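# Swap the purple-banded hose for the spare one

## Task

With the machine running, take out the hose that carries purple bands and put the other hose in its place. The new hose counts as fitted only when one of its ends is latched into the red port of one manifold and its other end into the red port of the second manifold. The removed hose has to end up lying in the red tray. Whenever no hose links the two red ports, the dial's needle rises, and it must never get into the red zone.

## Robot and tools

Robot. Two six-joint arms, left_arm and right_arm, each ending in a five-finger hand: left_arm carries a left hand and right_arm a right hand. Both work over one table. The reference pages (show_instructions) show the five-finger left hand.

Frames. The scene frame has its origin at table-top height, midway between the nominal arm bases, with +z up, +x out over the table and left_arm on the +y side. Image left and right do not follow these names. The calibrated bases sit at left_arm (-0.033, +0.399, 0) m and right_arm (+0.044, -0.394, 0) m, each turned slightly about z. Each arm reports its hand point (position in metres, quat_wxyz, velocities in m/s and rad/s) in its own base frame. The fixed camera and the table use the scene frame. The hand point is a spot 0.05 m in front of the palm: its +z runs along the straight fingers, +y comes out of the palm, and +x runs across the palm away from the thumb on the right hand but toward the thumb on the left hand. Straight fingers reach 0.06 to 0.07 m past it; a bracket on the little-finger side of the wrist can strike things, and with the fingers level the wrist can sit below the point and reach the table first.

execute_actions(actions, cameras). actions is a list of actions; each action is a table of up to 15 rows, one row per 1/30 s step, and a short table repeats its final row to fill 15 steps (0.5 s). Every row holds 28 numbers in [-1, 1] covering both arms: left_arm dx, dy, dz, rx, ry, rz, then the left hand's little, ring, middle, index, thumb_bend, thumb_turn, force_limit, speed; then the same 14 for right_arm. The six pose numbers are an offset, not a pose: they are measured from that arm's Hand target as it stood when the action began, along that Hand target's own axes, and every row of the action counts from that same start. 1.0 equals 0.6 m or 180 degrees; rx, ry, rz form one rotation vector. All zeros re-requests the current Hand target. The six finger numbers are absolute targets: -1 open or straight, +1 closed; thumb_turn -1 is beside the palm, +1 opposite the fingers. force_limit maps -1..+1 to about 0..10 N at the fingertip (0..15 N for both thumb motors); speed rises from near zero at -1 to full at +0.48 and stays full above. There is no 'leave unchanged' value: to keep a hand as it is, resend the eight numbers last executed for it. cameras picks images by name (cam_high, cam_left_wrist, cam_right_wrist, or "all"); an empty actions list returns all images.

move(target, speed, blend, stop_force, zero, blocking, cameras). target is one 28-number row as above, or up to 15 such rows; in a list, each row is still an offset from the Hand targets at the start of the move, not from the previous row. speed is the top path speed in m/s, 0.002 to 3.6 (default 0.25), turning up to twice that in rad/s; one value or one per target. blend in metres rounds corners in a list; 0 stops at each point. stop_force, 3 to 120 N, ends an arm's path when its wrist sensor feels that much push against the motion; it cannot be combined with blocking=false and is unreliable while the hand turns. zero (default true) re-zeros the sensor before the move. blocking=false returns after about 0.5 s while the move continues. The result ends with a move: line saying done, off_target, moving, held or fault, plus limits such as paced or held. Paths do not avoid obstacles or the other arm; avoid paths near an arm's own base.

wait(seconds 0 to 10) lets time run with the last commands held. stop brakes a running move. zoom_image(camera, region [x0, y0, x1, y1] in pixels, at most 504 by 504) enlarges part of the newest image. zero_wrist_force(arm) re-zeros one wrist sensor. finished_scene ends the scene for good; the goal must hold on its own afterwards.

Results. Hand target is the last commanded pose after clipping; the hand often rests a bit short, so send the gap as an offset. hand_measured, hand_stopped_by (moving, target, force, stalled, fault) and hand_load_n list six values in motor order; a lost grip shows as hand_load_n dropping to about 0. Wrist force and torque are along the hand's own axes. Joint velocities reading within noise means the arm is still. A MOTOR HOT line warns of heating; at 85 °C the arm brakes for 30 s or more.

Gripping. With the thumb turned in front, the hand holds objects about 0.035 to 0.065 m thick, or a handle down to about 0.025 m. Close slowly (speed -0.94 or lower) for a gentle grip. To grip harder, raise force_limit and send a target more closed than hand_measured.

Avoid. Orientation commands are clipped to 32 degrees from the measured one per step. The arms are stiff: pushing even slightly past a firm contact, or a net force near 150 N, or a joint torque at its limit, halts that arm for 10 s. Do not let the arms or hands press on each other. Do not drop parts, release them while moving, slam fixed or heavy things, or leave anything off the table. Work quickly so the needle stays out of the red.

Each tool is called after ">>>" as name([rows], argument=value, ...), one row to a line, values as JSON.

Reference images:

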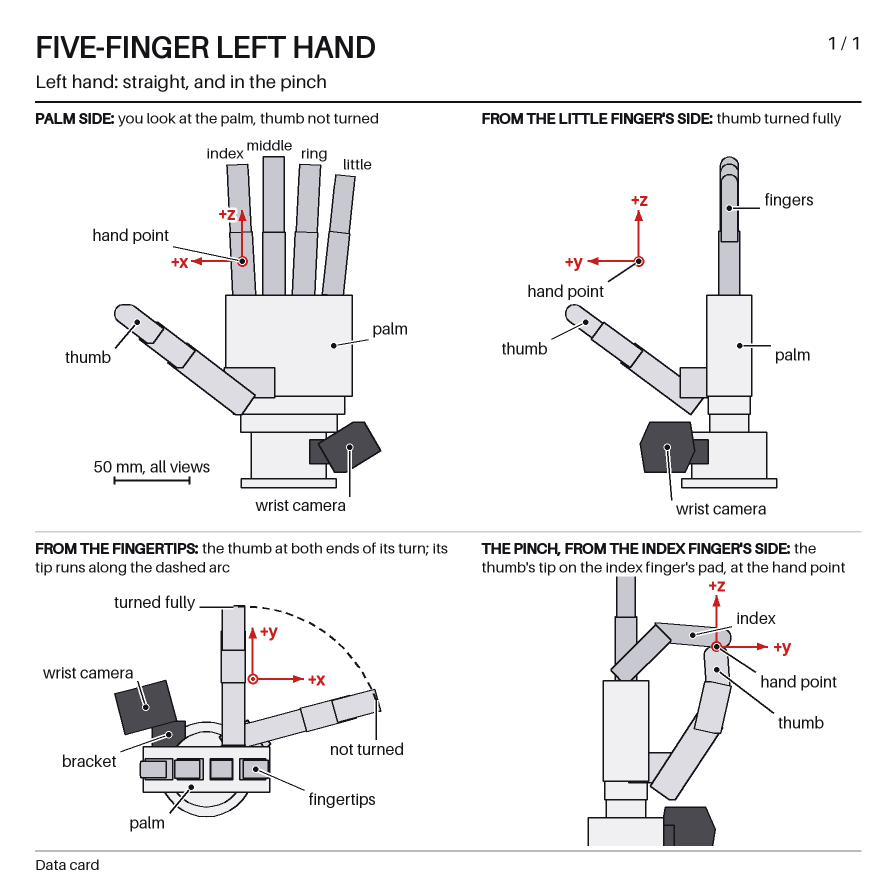

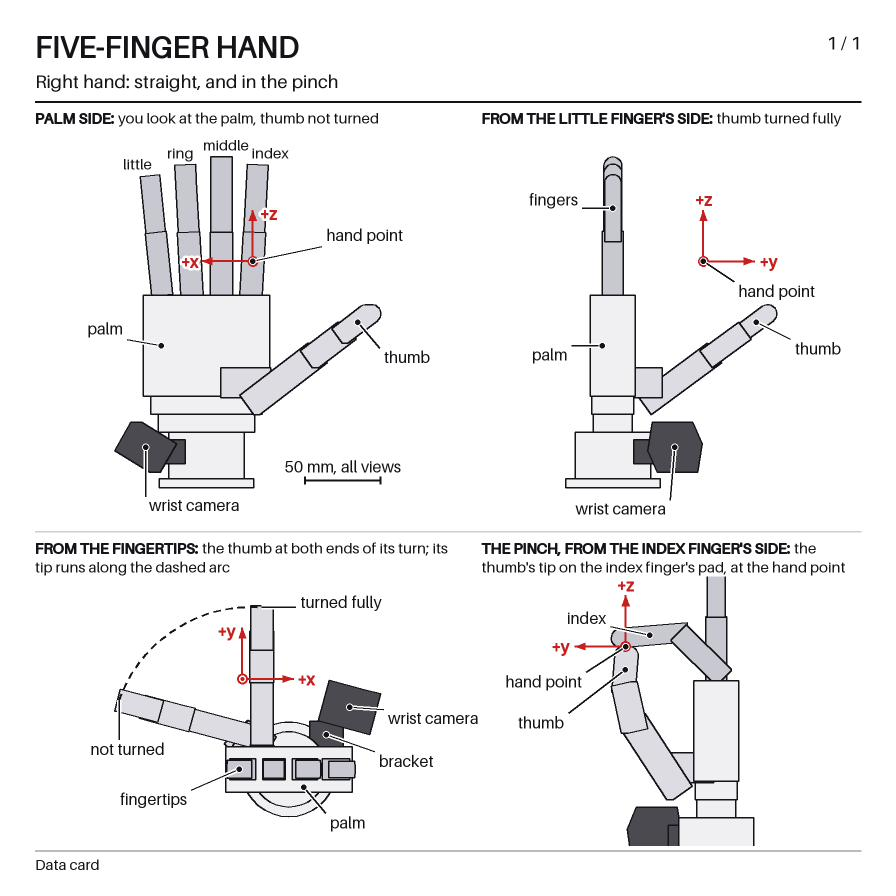

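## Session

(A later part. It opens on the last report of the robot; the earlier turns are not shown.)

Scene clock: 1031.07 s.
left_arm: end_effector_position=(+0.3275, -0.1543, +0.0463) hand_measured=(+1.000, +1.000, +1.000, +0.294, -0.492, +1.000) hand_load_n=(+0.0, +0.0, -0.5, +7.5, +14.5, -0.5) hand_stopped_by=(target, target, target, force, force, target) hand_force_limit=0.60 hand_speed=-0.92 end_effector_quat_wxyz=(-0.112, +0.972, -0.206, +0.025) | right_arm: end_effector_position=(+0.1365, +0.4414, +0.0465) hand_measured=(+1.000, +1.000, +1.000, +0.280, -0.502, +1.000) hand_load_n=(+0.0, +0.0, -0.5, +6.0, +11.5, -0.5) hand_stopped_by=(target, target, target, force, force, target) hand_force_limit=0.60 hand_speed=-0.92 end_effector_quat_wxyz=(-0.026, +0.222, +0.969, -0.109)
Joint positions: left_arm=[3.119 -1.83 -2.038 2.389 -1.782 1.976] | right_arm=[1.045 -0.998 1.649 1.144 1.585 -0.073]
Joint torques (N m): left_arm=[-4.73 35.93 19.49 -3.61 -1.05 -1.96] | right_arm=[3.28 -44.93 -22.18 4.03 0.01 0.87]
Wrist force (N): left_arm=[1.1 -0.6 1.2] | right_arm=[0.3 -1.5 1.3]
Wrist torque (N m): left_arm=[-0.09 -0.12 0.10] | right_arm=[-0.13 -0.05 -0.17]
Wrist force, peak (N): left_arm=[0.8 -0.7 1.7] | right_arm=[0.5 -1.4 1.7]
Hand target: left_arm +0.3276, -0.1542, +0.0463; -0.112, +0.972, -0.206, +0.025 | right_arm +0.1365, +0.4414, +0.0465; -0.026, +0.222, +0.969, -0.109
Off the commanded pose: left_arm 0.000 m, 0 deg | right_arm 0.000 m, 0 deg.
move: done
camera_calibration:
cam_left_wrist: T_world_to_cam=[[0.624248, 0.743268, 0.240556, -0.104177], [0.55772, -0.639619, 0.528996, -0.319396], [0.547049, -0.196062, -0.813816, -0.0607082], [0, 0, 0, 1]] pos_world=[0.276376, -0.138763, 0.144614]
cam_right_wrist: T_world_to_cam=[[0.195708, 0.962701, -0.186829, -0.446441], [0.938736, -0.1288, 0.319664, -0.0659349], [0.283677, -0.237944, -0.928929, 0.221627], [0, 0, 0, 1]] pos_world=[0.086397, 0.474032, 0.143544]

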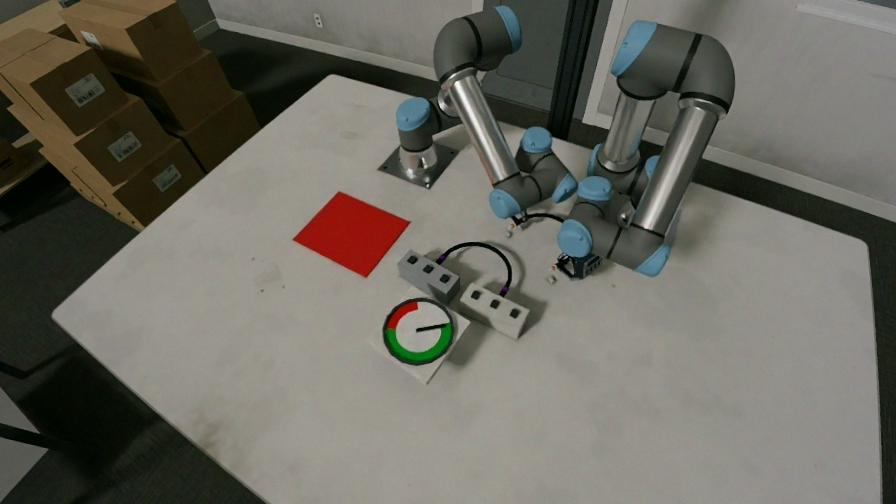

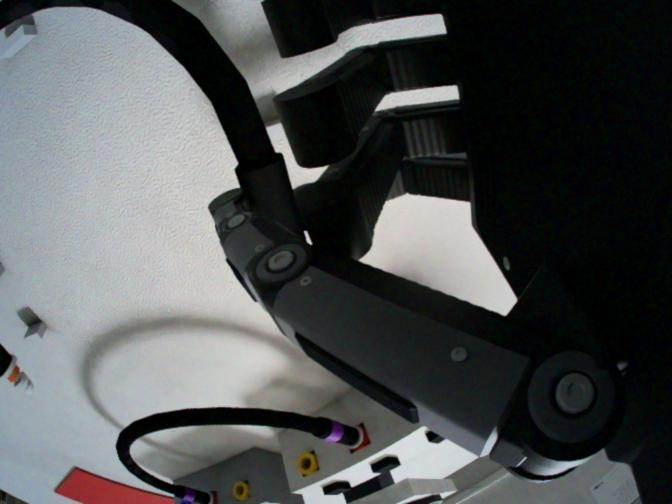

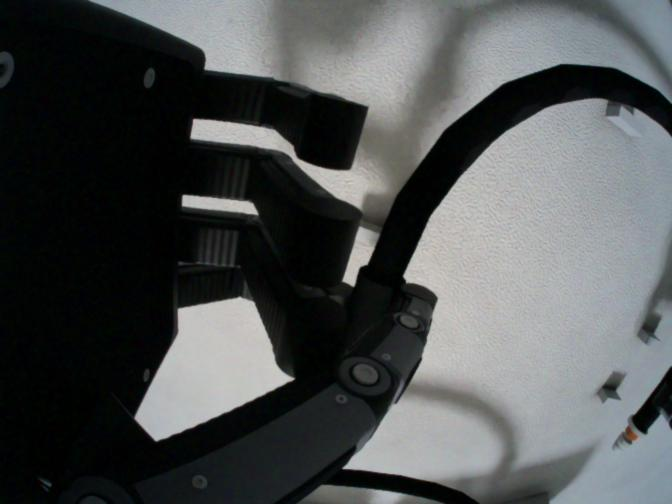

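>>> move([
  [0.0002,-0.019,-0.0812,0,0,0,1,1,1,0.36,-0.3,1,0.6,-0.92,0.0002,-0.0186,-0.0814,0,0,0,1,1,1,0.36,-0.3,1,0.6,-0.92],
  [0.2528,0.0647,-0.1,0.0003,-0.0302,-0.129,1,1,1,0.36,-0.3,1,0.6,-0.92,-0.4134,-0.0717,-0.0696,0.0002,-0.0253,-0.1111,1,1,1,0.36,-0.3,1,0.6,-0.92],
], speed=0.12, blend=[0.02,0], cameras=["all"])

Scene clock: 1092.27 s.
left_arm: end_effector_position=(+0.4452, -0.2628, +0.0962) hand_measured=(+1.000, +1.000, +1.000, +0.294, -0.492, +1.000) hand_load_n=(+0.0, +0.0, -0.5, +7.5, +14.0, -0.5) hand_stopped_by=(target, target, target, force, force, target) hand_force_limit=0.60 hand_speed=-0.92 end_effector_quat_wxyz=(-0.115, +0.993, -0.001, +0.001) | right_arm: end_effector_position=(+0.3456, +0.3038, +0.0962) hand_measured=(+1.000, +1.000, +1.000, +0.280, -0.502, +1.000) hand_load_n=(+0.5, +0.0, -0.5, +6.0, +11.0, -1.0) hand_stopped_by=(target, target, target, force, force, target) hand_force_limit=0.60 hand_speed=-0.92 end_effector_quat_wxyz=(-0.007, +0.046, +0.993, -0.112)
Joint positions: left_arm=[2.855 -2.118 -1.496 1.979 -1.792 1.279] | right_arm=[0.457 -1.129 1.68 1.142 1.76 -1.009]
Joint torques (N m): left_arm=[-11.89 27.89 23.29 -4.19 1.82 -2.88] | right_arm=[-9.62 -22.2 -22.55 0.82 2.44 -2.53]
Wrist force (N): left_arm=[0.7 -0.5 1.5] | right_arm=[0.2 -1.6 1.0]
Wrist torque (N m): left_arm=[-0.07 -0.03 0.06] | right_arm=[-0.13 -0.02 -0.03]
Wrist force, peak (N): left_arm=[0.9 -0.4 2.1] | right_arm=[-0.4 -2.0 1.9]
Hand target: left_arm +0.4452, -0.2628, +0.0962; -0.115, +0.993, -0.001, +0.001 | right_arm +0.3456, +0.3038, +0.0962; -0.007, +0.046, +0.993, -0.112
Off the commanded pose: left_arm 0.000 m, 0 deg | right_arm 0.000 m, 0 deg.
move: done
camera_calibration:
cam_left_wrist: T_world_to_cam=[[0.270534, 0.932134, 0.240704, 0.0981746], [0.768768, -0.359672, 0.528802, -0.501224], [0.579489, 0.0419868, -0.813898, -0.0576277], [0, 0, 0, 1]] pos_world=[0.39216, -0.269369, 0.194514]
cam_right_wrist: T_world_to_cam=[[-0.154023, 0.970311, -0.186478, -0.227072], [0.924453, 0.208141, 0.319474, -0.393235], [0.348803, -0.123184, -0.929065, 0.118463], [0, 0, 0, 1]] pos_world=[0.287233, 0.316772, 0.193344]

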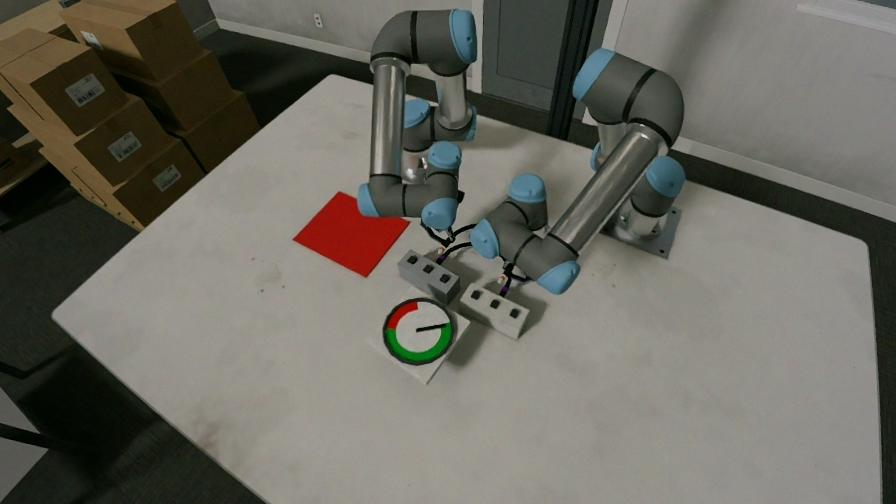

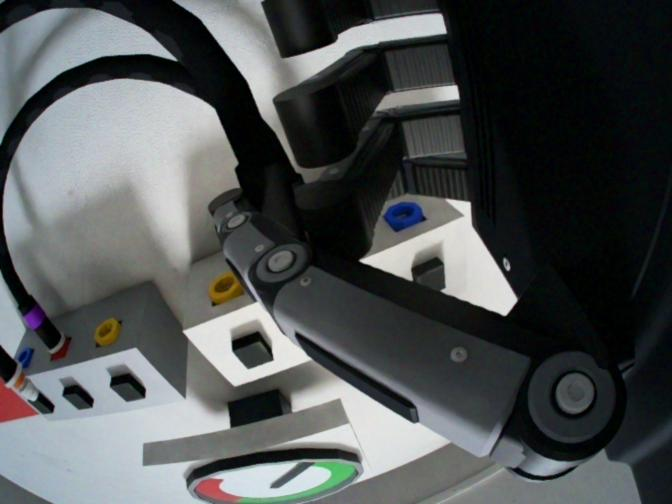

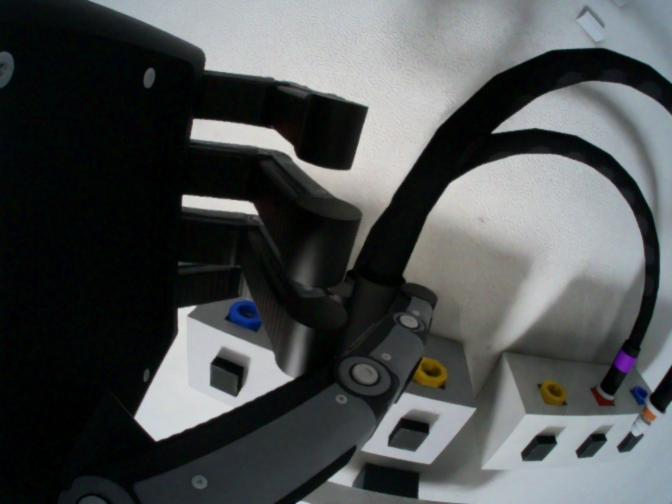

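>>> zoom_image(camera="cam_left_wrist", region=[0, 270, 200, 430])

>>> zoom_image(camera="cam_right_wrist", region=[472, 330, 672, 480])

Scaled by 2.520 from the camera's 672x504 image, which has a finer 960x720 frame.

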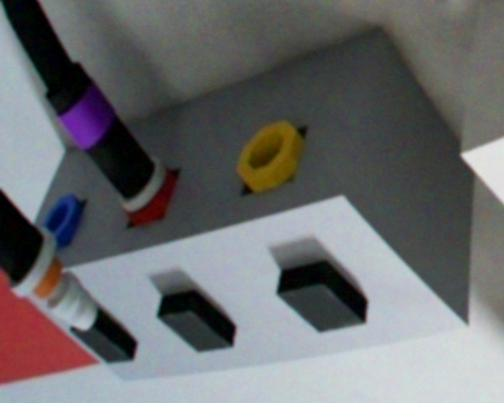

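Scaled by 2.520 from the camera's 672x504 image, which has a finer 960x720 frame.

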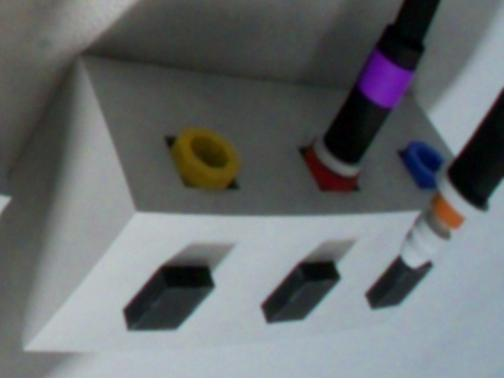

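>>> zoom_image(camera="cam_high", region=[390, 210, 560, 340])

Scaled by 2.965 from the camera's 896x504 image, which has a finer 1280x720 frame.

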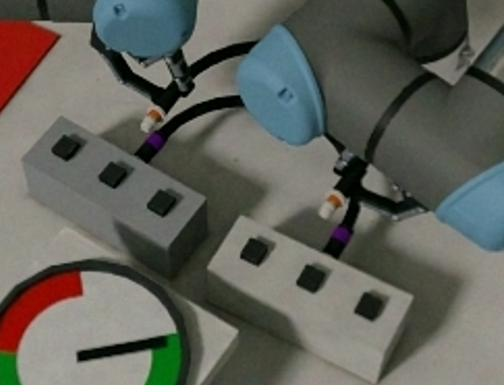

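>>> move([
  [-0.1966,-0.1755,0.0407,-0.0002,0.0302,0.1287,1,1,1,0.36,-0.3,1,0.6,-0.92,0.3688,0.1911,-0.0425,-0.0004,0.0254,0.1111,1,1,1,0.36,-0.3,1,0.6,-0.92],
  [-0.1967,-0.145,0.1703,-0.0002,0.0302,0.1287,1,1,1,0.36,-0.3,1,0.6,-0.92,0.3683,0.2208,0.0872,-0.0004,0.0254,0.1111,1,1,1,0.36,-0.3,1,0.6,-0.92],
], speed=[0.12,0.04], blend=[0.01,0], cameras=["cam_left_wrist","cam_right_wrist"])

Scene clock: 1200.60 s.
left_arm: end_effector_position=(+0.3275, -0.1546, +0.0164) hand_measured=(+1.000, +1.000, +1.000, +0.294, -0.492, +1.000) hand_load_n=(+0.0, +0.0, -0.5, +8.0, +14.5, +0.5) hand_stopped_by=(target, target, target, force, force, target) hand_force_limit=0.60 hand_speed=-0.92 end_effector_quat_wxyz=(-0.112, +0.972, -0.206, +0.025) | right_arm: end_effector_position=(+0.1363, +0.4414, +0.0164) hand_measured=(+1.000, +1.000, +1.000, +0.280, -0.502, +1.000) hand_load_n=(+0.0, +0.0, -1.0, +6.5, +11.5, +0.5) hand_stopped_by=(target, target, target, force, force, target) hand_force_limit=0.60 hand_speed=-0.92 end_effector_quat_wxyz=(-0.026, +0.222, +0.969, -0.109)
Joint positions: left_arm=[3.118 -1.885 -2.066 2.471 -1.782 1.974] | right_arm=[1.045 -0.953 1.669 1.079 1.584 -0.073]
Joint torques (N m): left_arm=[-12.53 13.86 2.05 -0.62 1.63 -2.25] | right_arm=[-5.87 -26.8 -5.6 1.28 -0.94 -1.47]
Wrist force (N): left_arm=[0.9 -0.6 1.7] | right_arm=[0.1 -1.3 0.2]
Wrist torque (N m): left_arm=[-0.12 -0.11 0.02] | right_arm=[-0.09 -0.04 -0.13]
Wrist force, peak (N): left_arm=[0.6 -0.4 2.3] | right_arm=[0.7 -1.8 1.8]
Hand target: left_arm +0.3275, -0.1546, +0.0163; -0.112, +0.972, -0.206, +0.025 | right_arm +0.1363, +0.4414, +0.0163; -0.026, +0.222, +0.969, -0.109
Off the commanded pose: left_arm 0.000 m, 0 deg | right_arm 0.000 m, 0 deg.
move: done
camera_calibration:
cam_left_wrist: T_world_to_cam=[[0.623508, 0.743776, 0.240906, -0.0964536], [0.558153, -0.63924, 0.528997, -0.303901], [0.547451, -0.195371, -0.813712, -0.0851458], [0, 0, 0, 1]] pos_world=[0.276376, -0.139161, 0.114715]
cam_right_wrist: T_world_to_cam=[[0.195767, 0.962812, -0.186195, -0.452041], [0.938756, -0.129091, 0.31949, -0.0560139], [0.283572, -0.237337, -0.929117, 0.193535], [0, 0, 0, 1]] pos_world=[0.0861969, 0.473932, 0.113544]
Images, in order (width x height): cam_left_wrist 672x504, cam_right_wrist 672x504.

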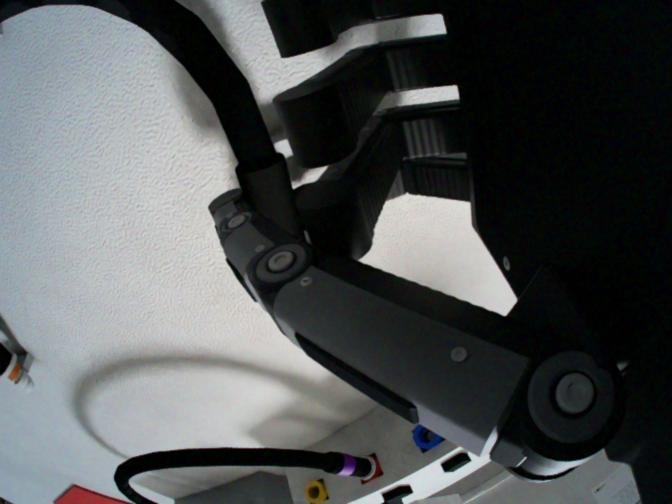

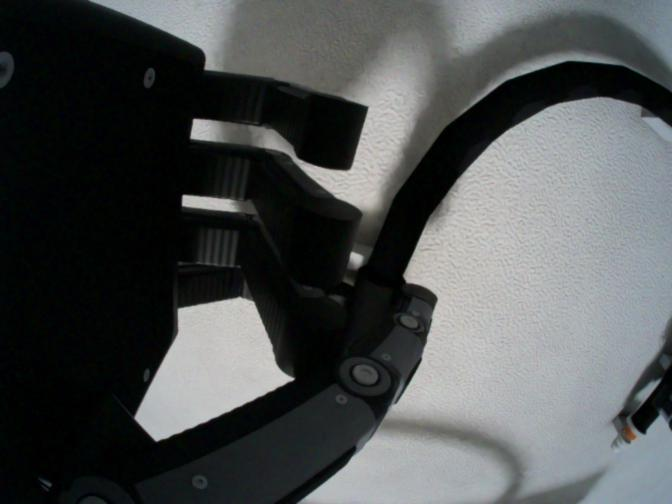

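>>> execute_actions([
  [[0,0,0,0,0,0,1,1,1,0.26,-0.75,1,0,-0.75,0,0,0,0,0,0,1,1,1,0.26,-0.75,1,0,-0.75]],
  [[0,0,0,0,0,0,1,1,1,0.26,-0.75,1,0,-0.75,0,0,0,0,0,0,1,1,1,0.26,-0.75,1,0,-0.75]],
  [[0,0,0,0,0,0,1,1,1,0.24,-0.75,0.8,0,-0.75,0,0,0,0,0,0,1,1,1,0.24,-0.75,0.8,0,-0.75]],
  [[0,0,0,0,0,0,1,1,1,0.24,-0.75,0.8,0,-0.75,0,0,0,0,0,0,1,1,1,0.24,-0.75,0.8,0,-0.75]],
], cameras=["cam_left_wrist","cam_right_wrist"])

Scene clock: 1206.47 s.
left_arm: end_effector_position=(+0.3275, -0.1546, +0.0163) hand_measured=(+1.000, +1.000, +1.000, +0.240, -0.750, +0.800) hand_load_n=(+0.0, +0.0, +0.0, +0.0, +0.0, +0.0) hand_stopped_by=(target, target, target, target, target, target) hand_force_limit=0.00 hand_speed=-0.75 end_effector_quat_wxyz=(-0.112, +0.972, -0.206, +0.025) | right_arm: end_effector_position=(+0.1363, +0.4414, +0.0163) hand_measured=(+1.000, +1.000, +1.000, +0.240, -0.750, +0.800) hand_load_n=(+0.0, +0.0, +0.0, +0.0, -0.5, +0.0) hand_stopped_by=(target, target, target, target, target, target) hand_force_limit=0.00 hand_speed=-0.75 end_effector_quat_wxyz=(-0.026, +0.222, +0.969, -0.109)
Joint positions: left_arm=[3.118 -1.885 -2.066 2.472 -1.782 1.974] | right_arm=[1.045 -0.953 1.669 1.079 1.584 -0.073]
Joint torques (N m): left_arm=[-11.38 14.08 3.87 -1.28 1.45 -2.21] | right_arm=[-7.21 -32.14 -11.3 1.5 1.92 -1.74]
Wrist force (N): left_arm=[0.5 -0.4 1.0] | right_arm=[0.6 -1.3 0.6]
Wrist torque (N m): left_arm=[-0.03 -0.04 -0.01] | right_arm=[-0.06 -0.08 -0.13]
Wrist force, peak (N): left_arm=[1.0 -0.9 1.4] | right_arm=[0.0 -1.5 -1.9]
Hand target: left_arm +0.3275, -0.1546, +0.0163; -0.112, +0.972, -0.206, +0.025 | right_arm +0.1363, +0.4414, +0.0163; -0.026, +0.222, +0.969, -0.109
Off the commanded pose: left_arm 0.000 m, 0 deg | right_arm 0.000 m, 0 deg.
Step readings (end_effector_position of left_arm | right_arm):
0: (+0.3275, -0.1546, +0.0163) | (+0.1363, +0.4414, +0.0163)
1: (+0.3275, -0.1546, +0.0163) | (+0.1363, +0.4414, +0.0163)
2: (+0.3275, -0.1546, +0.0163) | (+0.1363, +0.4414, +0.0163)
4: (+0.3275, -0.1546, +0.0163) | (+0.1363, +0.4414, +0.0163)
8: (+0.3275, -0.1546, +0.0163) | (+0.1363, +0.4414, +0.0163)
15: (+0.3275, -0.1546, +0.0163) | (+0.1363, +0.4414, +0.0163)
16: (+0.3275, -0.1546, +0.0163) | (+0.1363, +0.4414, +0.0163)
17: (+0.3275, -0.1546, +0.0163) | (+0.1363, +0.4414, +0.0163)
19: (+0.3275, -0.1546, +0.0163) | (+0.1363, +0.4414, +0.0163)
23: (+0.3275, -0.1546, +0.0163) | (+0.1363, +0.4414, +0.0163)
30: (+0.3275, -0.1546, +0.0163) | (+0.1363, +0.4414, +0.0163)
31: (+0.3275, -0.1546, +0.0163) | (+0.1363, +0.4414, +0.0163)
32: (+0.3275, -0.1546, +0.0163) | (+0.1363, +0.4414, +0.0163)
34: (+0.3275, -0.1546, +0.0163) | (+0.1363, +0.4414, +0.0163)
38: (+0.3275, -0.1546, +0.0163) | (+0.1363, +0.4414, +0.0163)
45: (+0.3275, -0.1546, +0.0163) | (+0.1363, +0.4414, +0.0163)
46: (+0.3275, -0.1546, +0.0163) | (+0.1363, +0.4414, +0.0163)
47: (+0.3275, -0.1546, +0.0163) | (+0.1363, +0.4414, +0.0163)
49: (+0.3275, -0.1546, +0.0163) | (+0.1363, +0.4414, +0.0163)
53: (+0.3275, -0.1546, +0.0163) | (+0.1363, +0.4414, +0.0163)
60: (+0.3275, -0.1546, +0.0163) | (+0.1363, +0.4414, +0.0163)
camera_calibration:
cam_left_wrist: T_world_to_cam=[[0.623508, 0.743776, 0.240906, -0.0964295], [0.558153, -0.63924, 0.528997, -0.303848], [0.547451, -0.195371, -0.813712, -0.0852272], [0, 0, 0, 1]] pos_world=[0.276376, -0.139161, 0.114615]
cam_right_wrist: T_world_to_cam=[[0.195772, 0.962807, -0.186213, -0.452056], [0.938782, -0.129112, 0.319403, -0.0559638], [0.283481, -0.237344, -0.929143, 0.193456], [0, 0, 0, 1]] pos_world=[0.0861968, 0.473932, 0.113444]
Images, in order (width x height): cam_left_wrist 672x504, cam_right_wrist 672x504.

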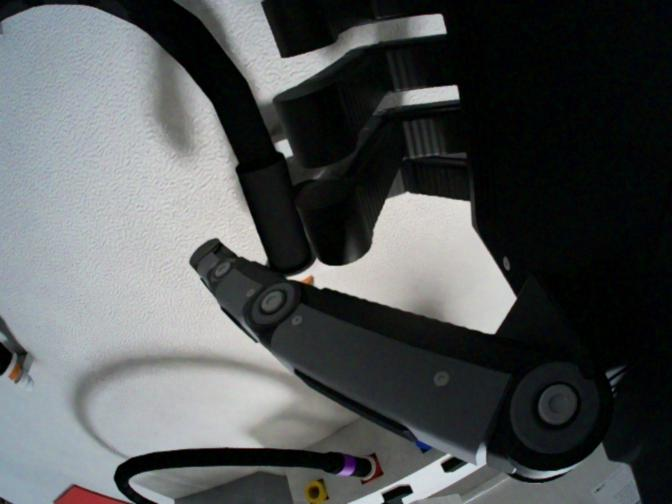

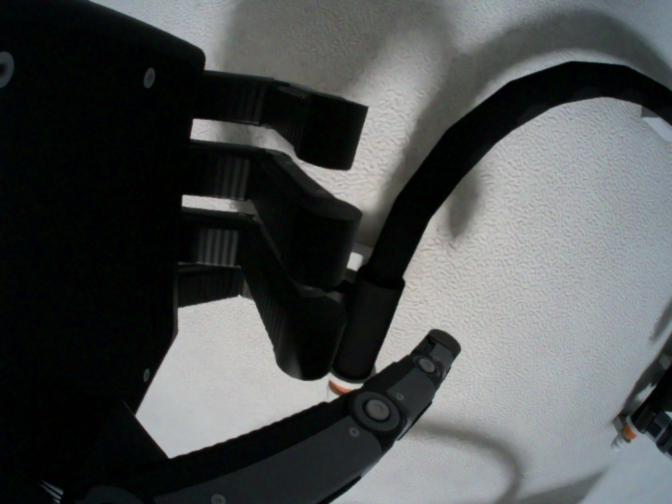

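>>> execute_actions([
  [[0,0,0,0,0,0,1,1,1,0.26,-0.65,0.7,0,-0.75,0,0,0,0,0,0,1,1,1,0.26,-0.65,0.7,0,-0.75]],
  [[0,0,0,0,0,0,1,1,1,0.26,-0.65,0.7,0,-0.75,0,0,0,0,0,0,1,1,1,0.26,-0.65,0.7,0,-0.75]],
  [[0,0,0,0,0,0,1,1,1,0.26,-0.25,0.7,0,-0.9,0,0,0,0,0,0,1,1,1,0.26,-0.25,0.7,0,-0.9]],
  [[0,0,0,0,0,0,1,1,1,0.26,-0.25,0.7,0,-0.9,0,0,0,0,0,0,1,1,1,0.26,-0.25,0.7,0,-0.9]],
  [[0,0,0,0,0,0,1,1,1,0.26,-0.25,0.7,0,-0.9,0,0,0,0,0,0,1,1,1,0.26,-0.25,0.7,0,-0.9]],
  [[0,0,0,0,0,0,1,1,1,0.26,-0.25,0.7,0,-0.9,0,0,0,0,0,0,1,1,1,0.26,-0.25,0.7,0,-0.9]],
], cameras=["cam_left_wrist","cam_right_wrist"])

Scene clock: 1220.23 s.
left_arm: end_effector_position=(+0.3275, -0.1546, +0.0163) hand_measured=(+1.000, +1.000, +1.000, +0.260, -0.516, +0.700) hand_load_n=(+0.0, +0.0, +0.0, +2.5, +7.0, +1.5) hand_stopped_by=(target, target, target, target, force, target) hand_force_limit=0.00 hand_speed=-0.90 end_effector_quat_wxyz=(-0.112, +0.972, -0.206, +0.025) | right_arm: end_effector_position=(+0.1363, +0.4414, +0.0163) hand_measured=(+1.000, +1.000, +1.000, +0.260, -0.512, +0.700) hand_load_n=(+0.0, +0.0, +0.0, +3.0, +8.0, +1.0) hand_stopped_by=(target, target, target, target, force, target) hand_force_limit=0.00 hand_speed=-0.90 end_effector_quat_wxyz=(-0.026, +0.222, +0.969, -0.109)
Joint positions: left_arm=[3.118 -1.885 -2.066 2.472 -1.782 1.974] | right_arm=[1.045 -0.953 1.669 1.079 1.584 -0.073]
Joint torques (N m): left_arm=[-10.11 16.55 7.58 -3.04 1.13 -1.78] | right_arm=[-6.95 -39.84 -15.13 3.11 0.29 -1.6]
Wrist force (N): left_arm=[1.3 -1.3 -2.5] | right_arm=[0.0 -1.5 -3.0]
Wrist torque (N m): left_arm=[-0.13 -0.05 0.03] | right_arm=[-0.16 -0.08 -0.13]
Wrist force, peak (N): left_arm=[1.7 -1.8 -2.9] | right_arm=[0.0 -1.7 -3.7]
Hand target: left_arm +0.3275, -0.1546, +0.0163; -0.112, +0.972, -0.206, +0.025 | right_arm +0.1363, +0.4414, +0.0163; -0.026, +0.222, +0.969, -0.109
Off the commanded pose: left_arm 0.000 m, 0 deg | right_arm 0.000 m, 0 deg.
Step readings (end_effector_position of left_arm | right_arm):
0: (+0.3275, -0.1546, +0.0163) | (+0.1363, +0.4414, +0.0163)
1: (+0.3275, -0.1546, +0.0163) | (+0.1363, +0.4414, +0.0163)
2: (+0.3275, -0.1546, +0.0163) | (+0.1363, +0.4414, +0.0163)
4: (+0.3275, -0.1546, +0.0163) | (+0.1363, +0.4414, +0.0163)
8: (+0.3275, -0.1546, +0.0163) | (+0.1363, +0.4414, +0.0163)
15: (+0.3275, -0.1546, +0.0163) | (+0.1363, +0.4414, +0.0163)
16: (+0.3275, -0.1546, +0.0163) | (+0.1363, +0.4414, +0.0163)
17: (+0.3275, -0.1546, +0.0163) | (+0.1363, +0.4414, +0.0163)
19: (+0.3275, -0.1546, +0.0163) | (+0.1363, +0.4414, +0.0163)
23: (+0.3275, -0.1546, +0.0163) | (+0.1363, +0.4414, +0.0163)
30: (+0.3275, -0.1546, +0.0163) | (+0.1363, +0.4414, +0.0163)
31: (+0.3275, -0.1546, +0.0163) | (+0.1363, +0.4414, +0.0163)
32: (+0.3275, -0.1546, +0.0163) | (+0.1363, +0.4414, +0.0163)
34: (+0.3275, -0.1546, +0.0163) | (+0.1363, +0.4414, +0.0163)
38: (+0.3275, -0.1546, +0.0163) | (+0.1363, +0.4414, +0.0163)
45: (+0.3275, -0.1546, +0.0163) | (+0.1363, +0.4414, +0.0163)
46: (+0.3275, -0.1546, +0.0163) | (+0.1363, +0.4414, +0.0163)
47: (+0.3275, -0.1546, +0.0163) | (+0.1363, +0.4414, +0.0163)
49: (+0.3275, -0.1546, +0.0163) | (+0.1363, +0.4414, +0.0163)
53: (+0.3275, -0.1546, +0.0163) | (+0.1363, +0.4414, +0.0163)
60: (+0.3275, -0.1546, +0.0163) | (+0.1363, +0.4414, +0.0163)
61: (+0.3275, -0.1546, +0.0163) | (+0.1363, +0.4414, +0.0163)
62: (+0.3275, -0.1546, +0.0163) | (+0.1363, +0.4414, +0.0163)
64: (+0.3275, -0.1546, +0.0163) | (+0.1363, +0.4414, +0.0163)
68: (+0.3275, -0.1546, +0.0163) | (+0.1363, +0.4414, +0.0163)
75: (+0.3275, -0.1546, +0.0163) | (+0.1363, +0.4414, +0.0163)
76: (+0.3275, -0.1546, +0.0163) | (+0.1363, +0.4414, +0.0163)
77: (+0.3275, -0.1546, +0.0163) | (+0.1363, +0.4414, +0.0163)
79: (+0.3275, -0.1546, +0.0163) | (+0.1363, +0.4414, +0.0163)
83: (+0.3275, -0.1546, +0.0163) | (+0.1363, +0.4414, +0.0163)
90: (+0.3275, -0.1546, +0.0163) | (+0.1363, +0.4414, +0.0163)
camera_calibration:
cam_left_wrist: T_world_to_cam=[[0.623508, 0.743776, 0.240906, -0.0964295], [0.558153, -0.63924, 0.528997, -0.303848], [0.547451, -0.195371, -0.813712, -0.0852272], [0, 0, 0, 1]] pos_world=[0.276376, -0.139161, 0.114615]
cam_right_wrist: T_world_to_cam=[[0.195767, 0.962812, -0.186195, -0.452059], [0.938756, -0.129091, 0.31949, -0.0559819], [0.283572, -0.237337, -0.929117, 0.193442], [0, 0, 0, 1]] pos_world=[0.0861969, 0.473932, 0.113444]
Images, in order (width x height): cam_left_wrist 672x504, cam_right_wrist 672x504.

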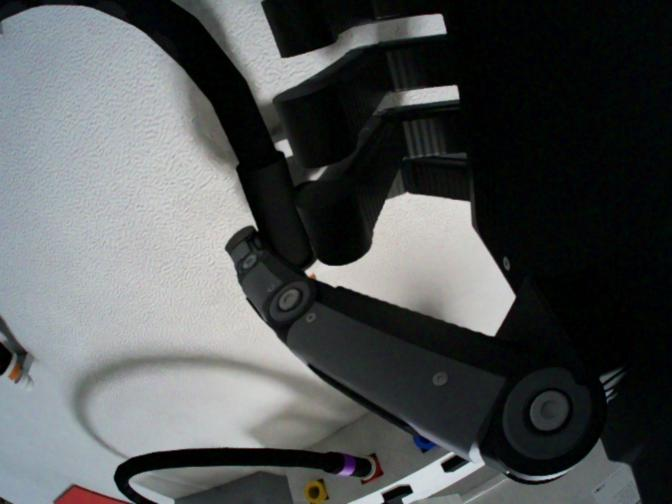

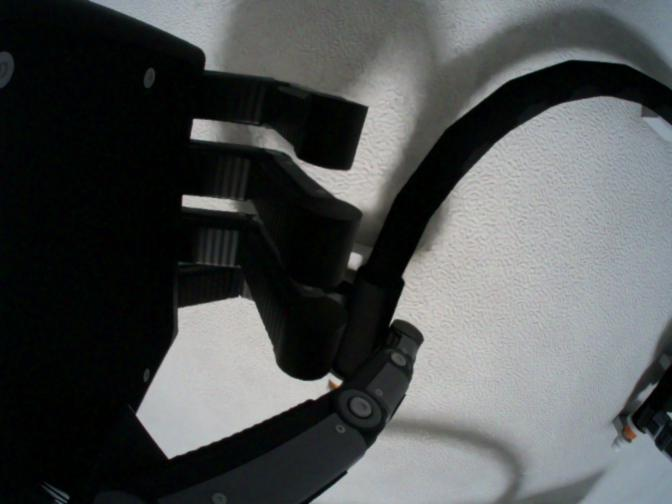

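>>> execute_actions([
  [[0,0,0,0,0,0,1,1,1,0.4,-0.5,0.7,0.6,-0.92,0,0,0,0,0,0,1,1,1,0.4,-0.5,0.7,0.6,-0.92]],
  [[0,0,0,0,0,0,1,1,1,0.4,-0.5,0.7,0.6,-0.92,0,0,0,0,0,0,1,1,1,0.4,-0.5,0.7,0.6,-0.92]],
  [[0,0,0,0,0,0,1,1,1,0.4,-0.3,0.7,0.6,-0.92,0,0,0,0,0,0,1,1,1,0.4,-0.3,0.7,0.6,-0.92]],
  [[0,0,0,0,0,0,1,1,1,0.4,-0.3,0.7,0.6,-0.92,0,0,0,0,0,0,1,1,1,0.4,-0.3,0.7,0.6,-0.92]],
], cameras=["cam_left_wrist","cam_right_wrist"])

Scene clock: 1228.50 s.
left_arm: end_effector_position=(+0.3275, -0.1546, +0.0163) hand_measured=(+1.000, +1.000, +1.000, +0.286, -0.512, +0.700) hand_load_n=(+0.0, +0.0, +0.0, +8.0, +13.0, +2.0) hand_stopped_by=(target, target, target, force, force, target) hand_force_limit=0.60 hand_speed=-0.92 end_effector_quat_wxyz=(-0.112, +0.972, -0.206, +0.025) | right_arm: end_effector_position=(+0.1363, +0.4414, +0.0163) hand_measured=(+1.000, +1.000, +1.000, +0.272, -0.506, +0.700) hand_load_n=(+0.0, +0.0, +0.0, +9.5, +11.5, +0.0) hand_stopped_by=(target, target, target, force, force, target) hand_force_limit=0.60 hand_speed=-0.92 end_effector_quat_wxyz=(-0.026, +0.222, +0.969, -0.109)
Joint positions: left_arm=[3.118 -1.885 -2.066 2.472 -1.782 1.974] | right_arm=[1.045 -0.953 1.669 1.079 1.584 -0.073]
Joint torques (N m): left_arm=[-9.74 17.11 10.35 -3.1 0.83 -1.35] | right_arm=[-7.32 -41.5 -15.13 3.04 -0.49 -1.53]
Wrist force (N): left_arm=[0.7 -1.1 1.1] | right_arm=[0.5 -1.7 1.4]
Wrist torque (N m): left_arm=[-0.11 -0.07 0.05] | right_arm=[-0.12 -0.10 -0.15]
Wrist force, peak (N): left_arm=[1.7 -1.6 -3.0] | right_arm=[0.0 -1.6 -3.7]
Hand target: left_arm +0.3275, -0.1546, +0.0163; -0.112, +0.972, -0.206, +0.025 | right_arm +0.1363, +0.4414, +0.0163; -0.026, +0.222, +0.969, -0.109
Off the commanded pose: left_arm 0.000 m, 0 deg | right_arm 0.000 m, 0 deg.
Step readings (end_effector_position of left_arm | right_arm):
0: (+0.3275, -0.1546, +0.0163) | (+0.1363, +0.4414, +0.0163)
1: (+0.3275, -0.1546, +0.0163) | (+0.1363, +0.4414, +0.0163)
2: (+0.3275, -0.1546, +0.0163) | (+0.1363, +0.4414, +0.0163)
4: (+0.3275, -0.1546, +0.0163) | (+0.1363, +0.4414, +0.0163)
8: (+0.3275, -0.1546, +0.0163) | (+0.1363, +0.4414, +0.0163)
15: (+0.3275, -0.1546, +0.0163) | (+0.1363, +0.4414, +0.0163)
16: (+0.3275, -0.1546, +0.0163) | (+0.1363, +0.4414, +0.0163)
17: (+0.3275, -0.1546, +0.0163) | (+0.1363, +0.4414, +0.0163)
19: (+0.3275, -0.1546, +0.0163) | (+0.1363, +0.4414, +0.0163)
23: (+0.3275, -0.1546, +0.0163) | (+0.1363, +0.4414, +0.0163)
30: (+0.3275, -0.1546, +0.0163) | (+0.1363, +0.4414, +0.0163)
31: (+0.3275, -0.1546, +0.0163) | (+0.1363, +0.4414, +0.0163)
32: (+0.3275, -0.1546, +0.0163) | (+0.1363, +0.4414, +0.0163)
34: (+0.3275, -0.1546, +0.0163) | (+0.1363, +0.4414, +0.0163)
38: (+0.3275, -0.1546, +0.0163) | (+0.1363, +0.4414, +0.0163)
45: (+0.3275, -0.1546, +0.0163) | (+0.1363, +0.4414, +0.0163)
46: (+0.3275, -0.1546, +0.0163) | (+0.1363, +0.4414, +0.0163)
47: (+0.3275, -0.1546, +0.0163) | (+0.1363, +0.4414, +0.0163)
49: (+0.3275, -0.1546, +0.0163) | (+0.1363, +0.4414, +0.0163)
53: (+0.3275, -0.1546, +0.0163) | (+0.1363, +0.4414, +0.0163)
60: (+0.3275, -0.1546, +0.0163) | (+0.1363, +0.4414, +0.0163)
camera_calibration:
cam_left_wrist: T_world_to_cam=[[0.623508, 0.743776, 0.240906, -0.0964295], [0.558153, -0.63924, 0.528997, -0.303848], [0.547451, -0.195371, -0.813712, -0.0852272], [0, 0, 0, 1]] pos_world=[0.276376, -0.139161, 0.114615]
cam_right_wrist: T_world_to_cam=[[0.195772, 0.962807, -0.186213, -0.452056], [0.938782, -0.129112, 0.319403, -0.0559638], [0.283481, -0.237344, -0.929143, 0.193456], [0, 0, 0, 1]] pos_world=[0.0861968, 0.473932, 0.113444]
Images, in order (width x height): cam_left_wrist 672x504, cam_right_wrist 672x504.

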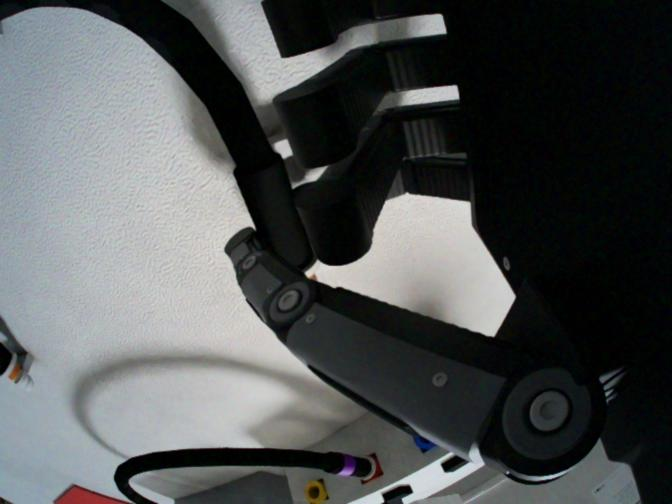

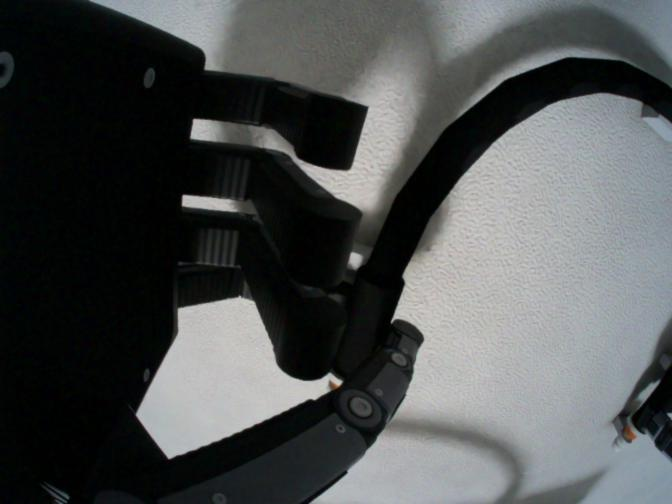

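>>> move([
  [0.0003,-0.0304,-0.1299,0,0,0,1,1,1,0.4,-0.3,0.7,0.6,-0.92,0.0003,-0.0297,-0.1302,0,0,0,1,1,1,0.4,-0.3,0.7,0.6,-0.92],
  [0.2528,0.0527,-0.1485,0.0003,-0.0302,-0.129,1,1,1,0.4,-0.3,0.7,0.6,-0.92,-0.4136,-0.0827,-0.1187,0.0002,-0.0253,-0.1111,1,1,1,0.4,-0.3,0.7,0.6,-0.92],
], speed=[0.06,0.12], blend=[0.02,0], cameras=["all"])

>>> zoom_image(camera="cam_high", region=[390, 210, 560, 340])

>>> zoom_image(camera="cam_left_wrist", region=[0, 290, 160, 430])

>>> zoom_image(camera="cam_right_wrist", region=[532, 340, 672, 460])

Scene clock: 1240.33 s.
left_arm: end_effector_position=(+0.4453, -0.2627, +0.0962) hand_measured=(+1.000, +1.000, +1.000, +0.286, -0.512, +0.700) hand_load_n=(+0.0, +0.0, +0.0, +8.0, +13.0, +2.0) hand_stopped_by=(target, target, target, force, force, target) hand_force_limit=0.60 hand_speed=-0.92 end_effector_quat_wxyz=(-0.115, +0.993, -0.001, +0.001) | right_arm: end_effector_position=(+0.3456, +0.3038, +0.0960) hand_measured=(+1.000, +1.000, +1.000, +0.272, -0.506, +0.700) hand_load_n=(+0.0, +0.0, +0.0, +10.0, +11.5, -1.0) hand_stopped_by=(target, target, target, force, force, target) hand_force_limit=0.60 hand_speed=-0.92 end_effector_quat_wxyz=(-0.007, +0.046, +0.993, -0.111)
Joint positions: left_arm=[2.855 -2.118 -1.496 1.979 -1.792 1.278] | right_arm=[0.457 -1.129 1.68 1.141 1.76 -1.01]
Joint torques (N m): left_arm=[-12.75 27.37 20.27 -4.49 2.04 -2.73] | right_arm=[-10.64 -21.79 -23.99 0.85 2.62 -2.48]
Wrist force (N): left_arm=[0.7 -0.7 2.1] | right_arm=[0.4 -1.8 1.3]
Wrist torque (N m): left_arm=[-0.10 -0.03 0.10] | right_arm=[-0.13 -0.07 -0.04]
Wrist force, peak (N): left_arm=[0.9 -1.0 2.1] | right_arm=[0.7 -2.4 1.8]
Hand target: left_arm +0.4453, -0.2627, +0.0962; -0.115, +0.993, +0.000, +0.001 | right_arm +0.3456, +0.3038, +0.0960; -0.007, +0.046, +0.993, -0.111
Off the commanded pose: left_arm 0.000 m, 0 deg | right_arm 0.000 m, 0 deg.
move: done
camera_calibration:
cam_left_wrist: T_world_to_cam=[[0.269606, 0.932332, 0.240975, 0.098442], [0.768931, -0.359075, 0.528972, -0.501148], [0.579705, 0.042679, -0.813708, -0.0577063], [0, 0, 0, 1]] pos_world=[0.39226, -0.269267, 0.194415]
cam_right_wrist: T_world_to_cam=[[-0.153981, 0.970465, -0.18571, -0.227222], [0.924495, 0.207837, 0.319551, -0.393082], [0.348711, -0.122484, -0.929193, 0.118094], [0, 0, 0, 1]] pos_world=[0.287233, 0.316673, 0.193145]

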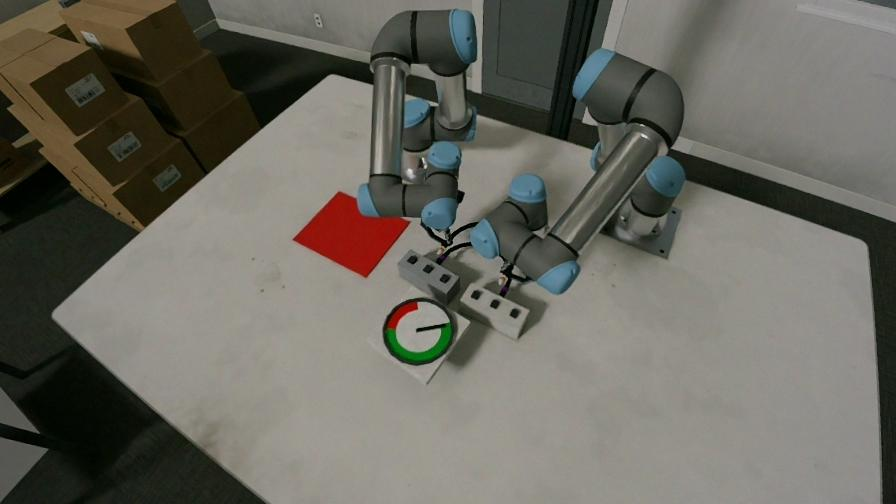

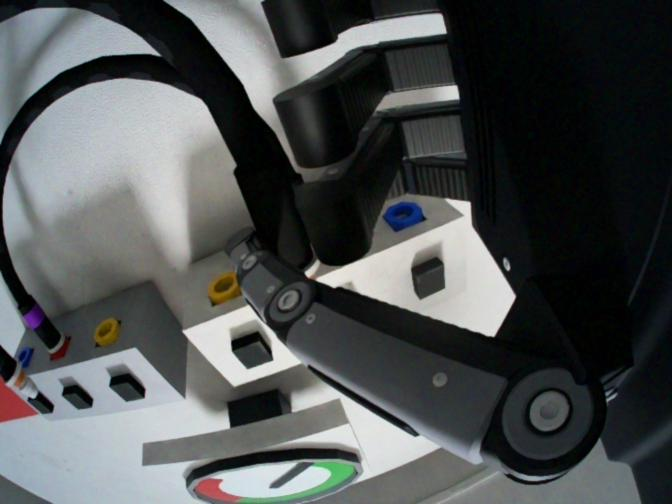

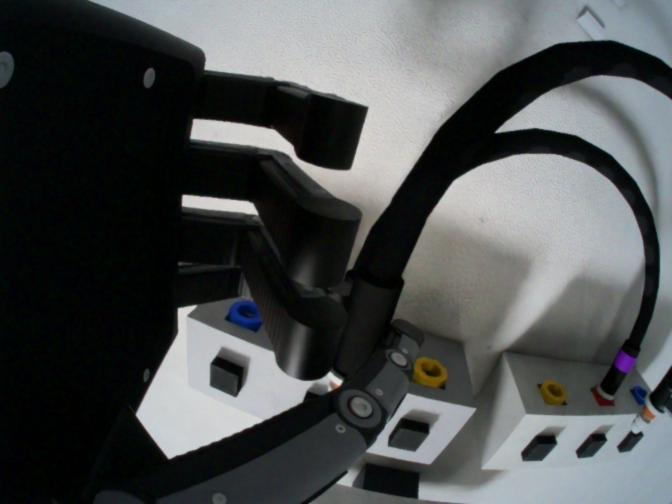

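Scaled by 2.965 from the camera's 896x504 image, which has a finer 1280x720 frame.

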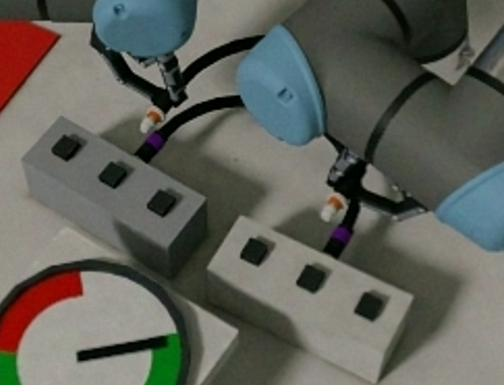

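Scaled by 3.150 from the camera's 672x504 image, which has a finer 960x720 frame.

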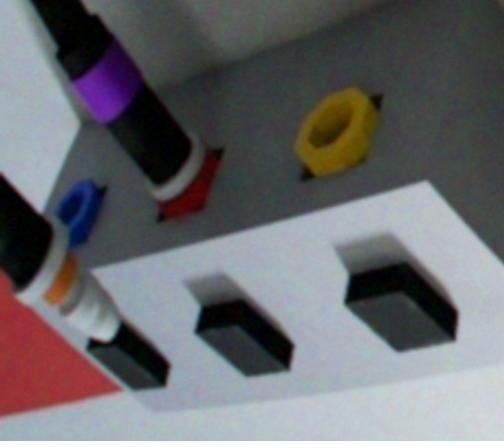

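Scaled by 3.600 from the camera's 672x504 image, which has a finer 960x720 frame.

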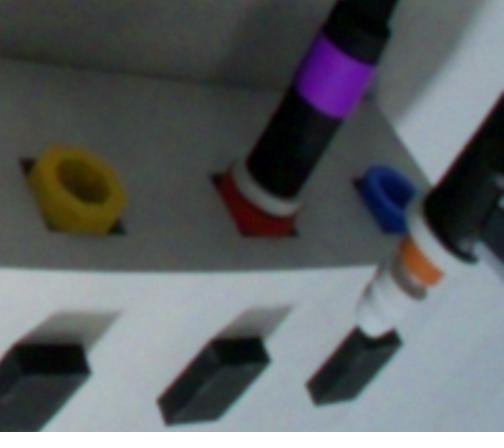

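>>> zoom_image(camera="cam_high", region=[480, 250, 540, 310])

>>> zoom_image(camera="cam_high", region=[420, 225, 480, 285])

Scaled by 8.400 from the camera's 896x504 image, which has a finer 1280x720 frame.

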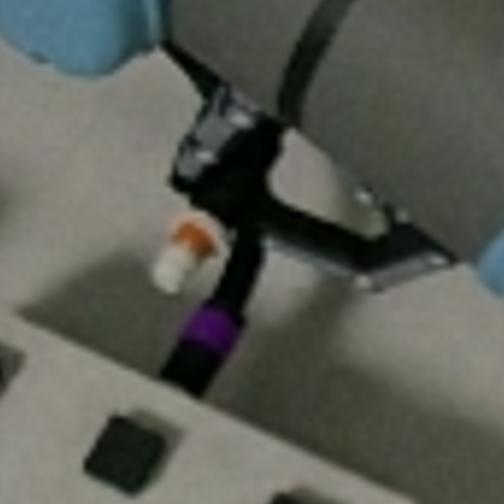

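Scaled by 8.400 from the camera's 896x504 image, which has a finer 1280x720 frame.

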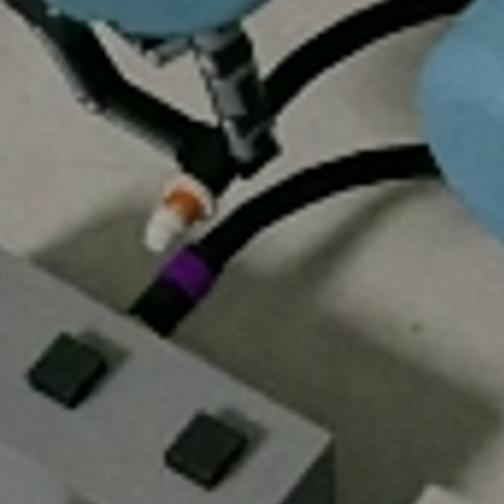

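>>> zoom_image(camera="cam_right_wrist", region=[612, 380, 672, 440])

>>> zoom_image(camera="cam_left_wrist", region=[0, 340, 60, 400])

Scaled by 8.400 from the camera's 672x504 image, which has a finer 960x720 frame.

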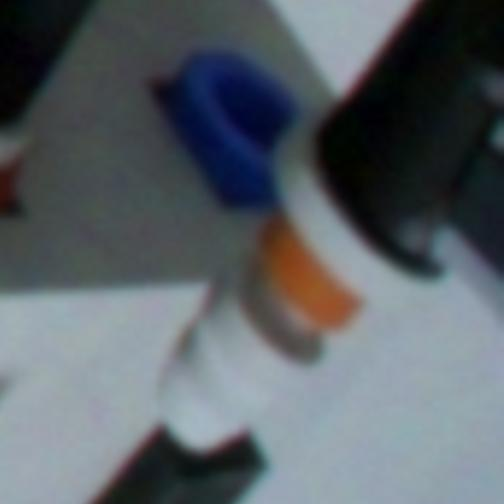

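Scaled by 8.400 from the camera's 672x504 image, which has a finer 960x720 frame.

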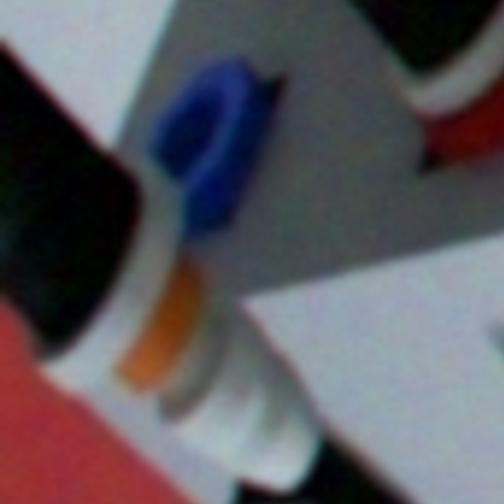

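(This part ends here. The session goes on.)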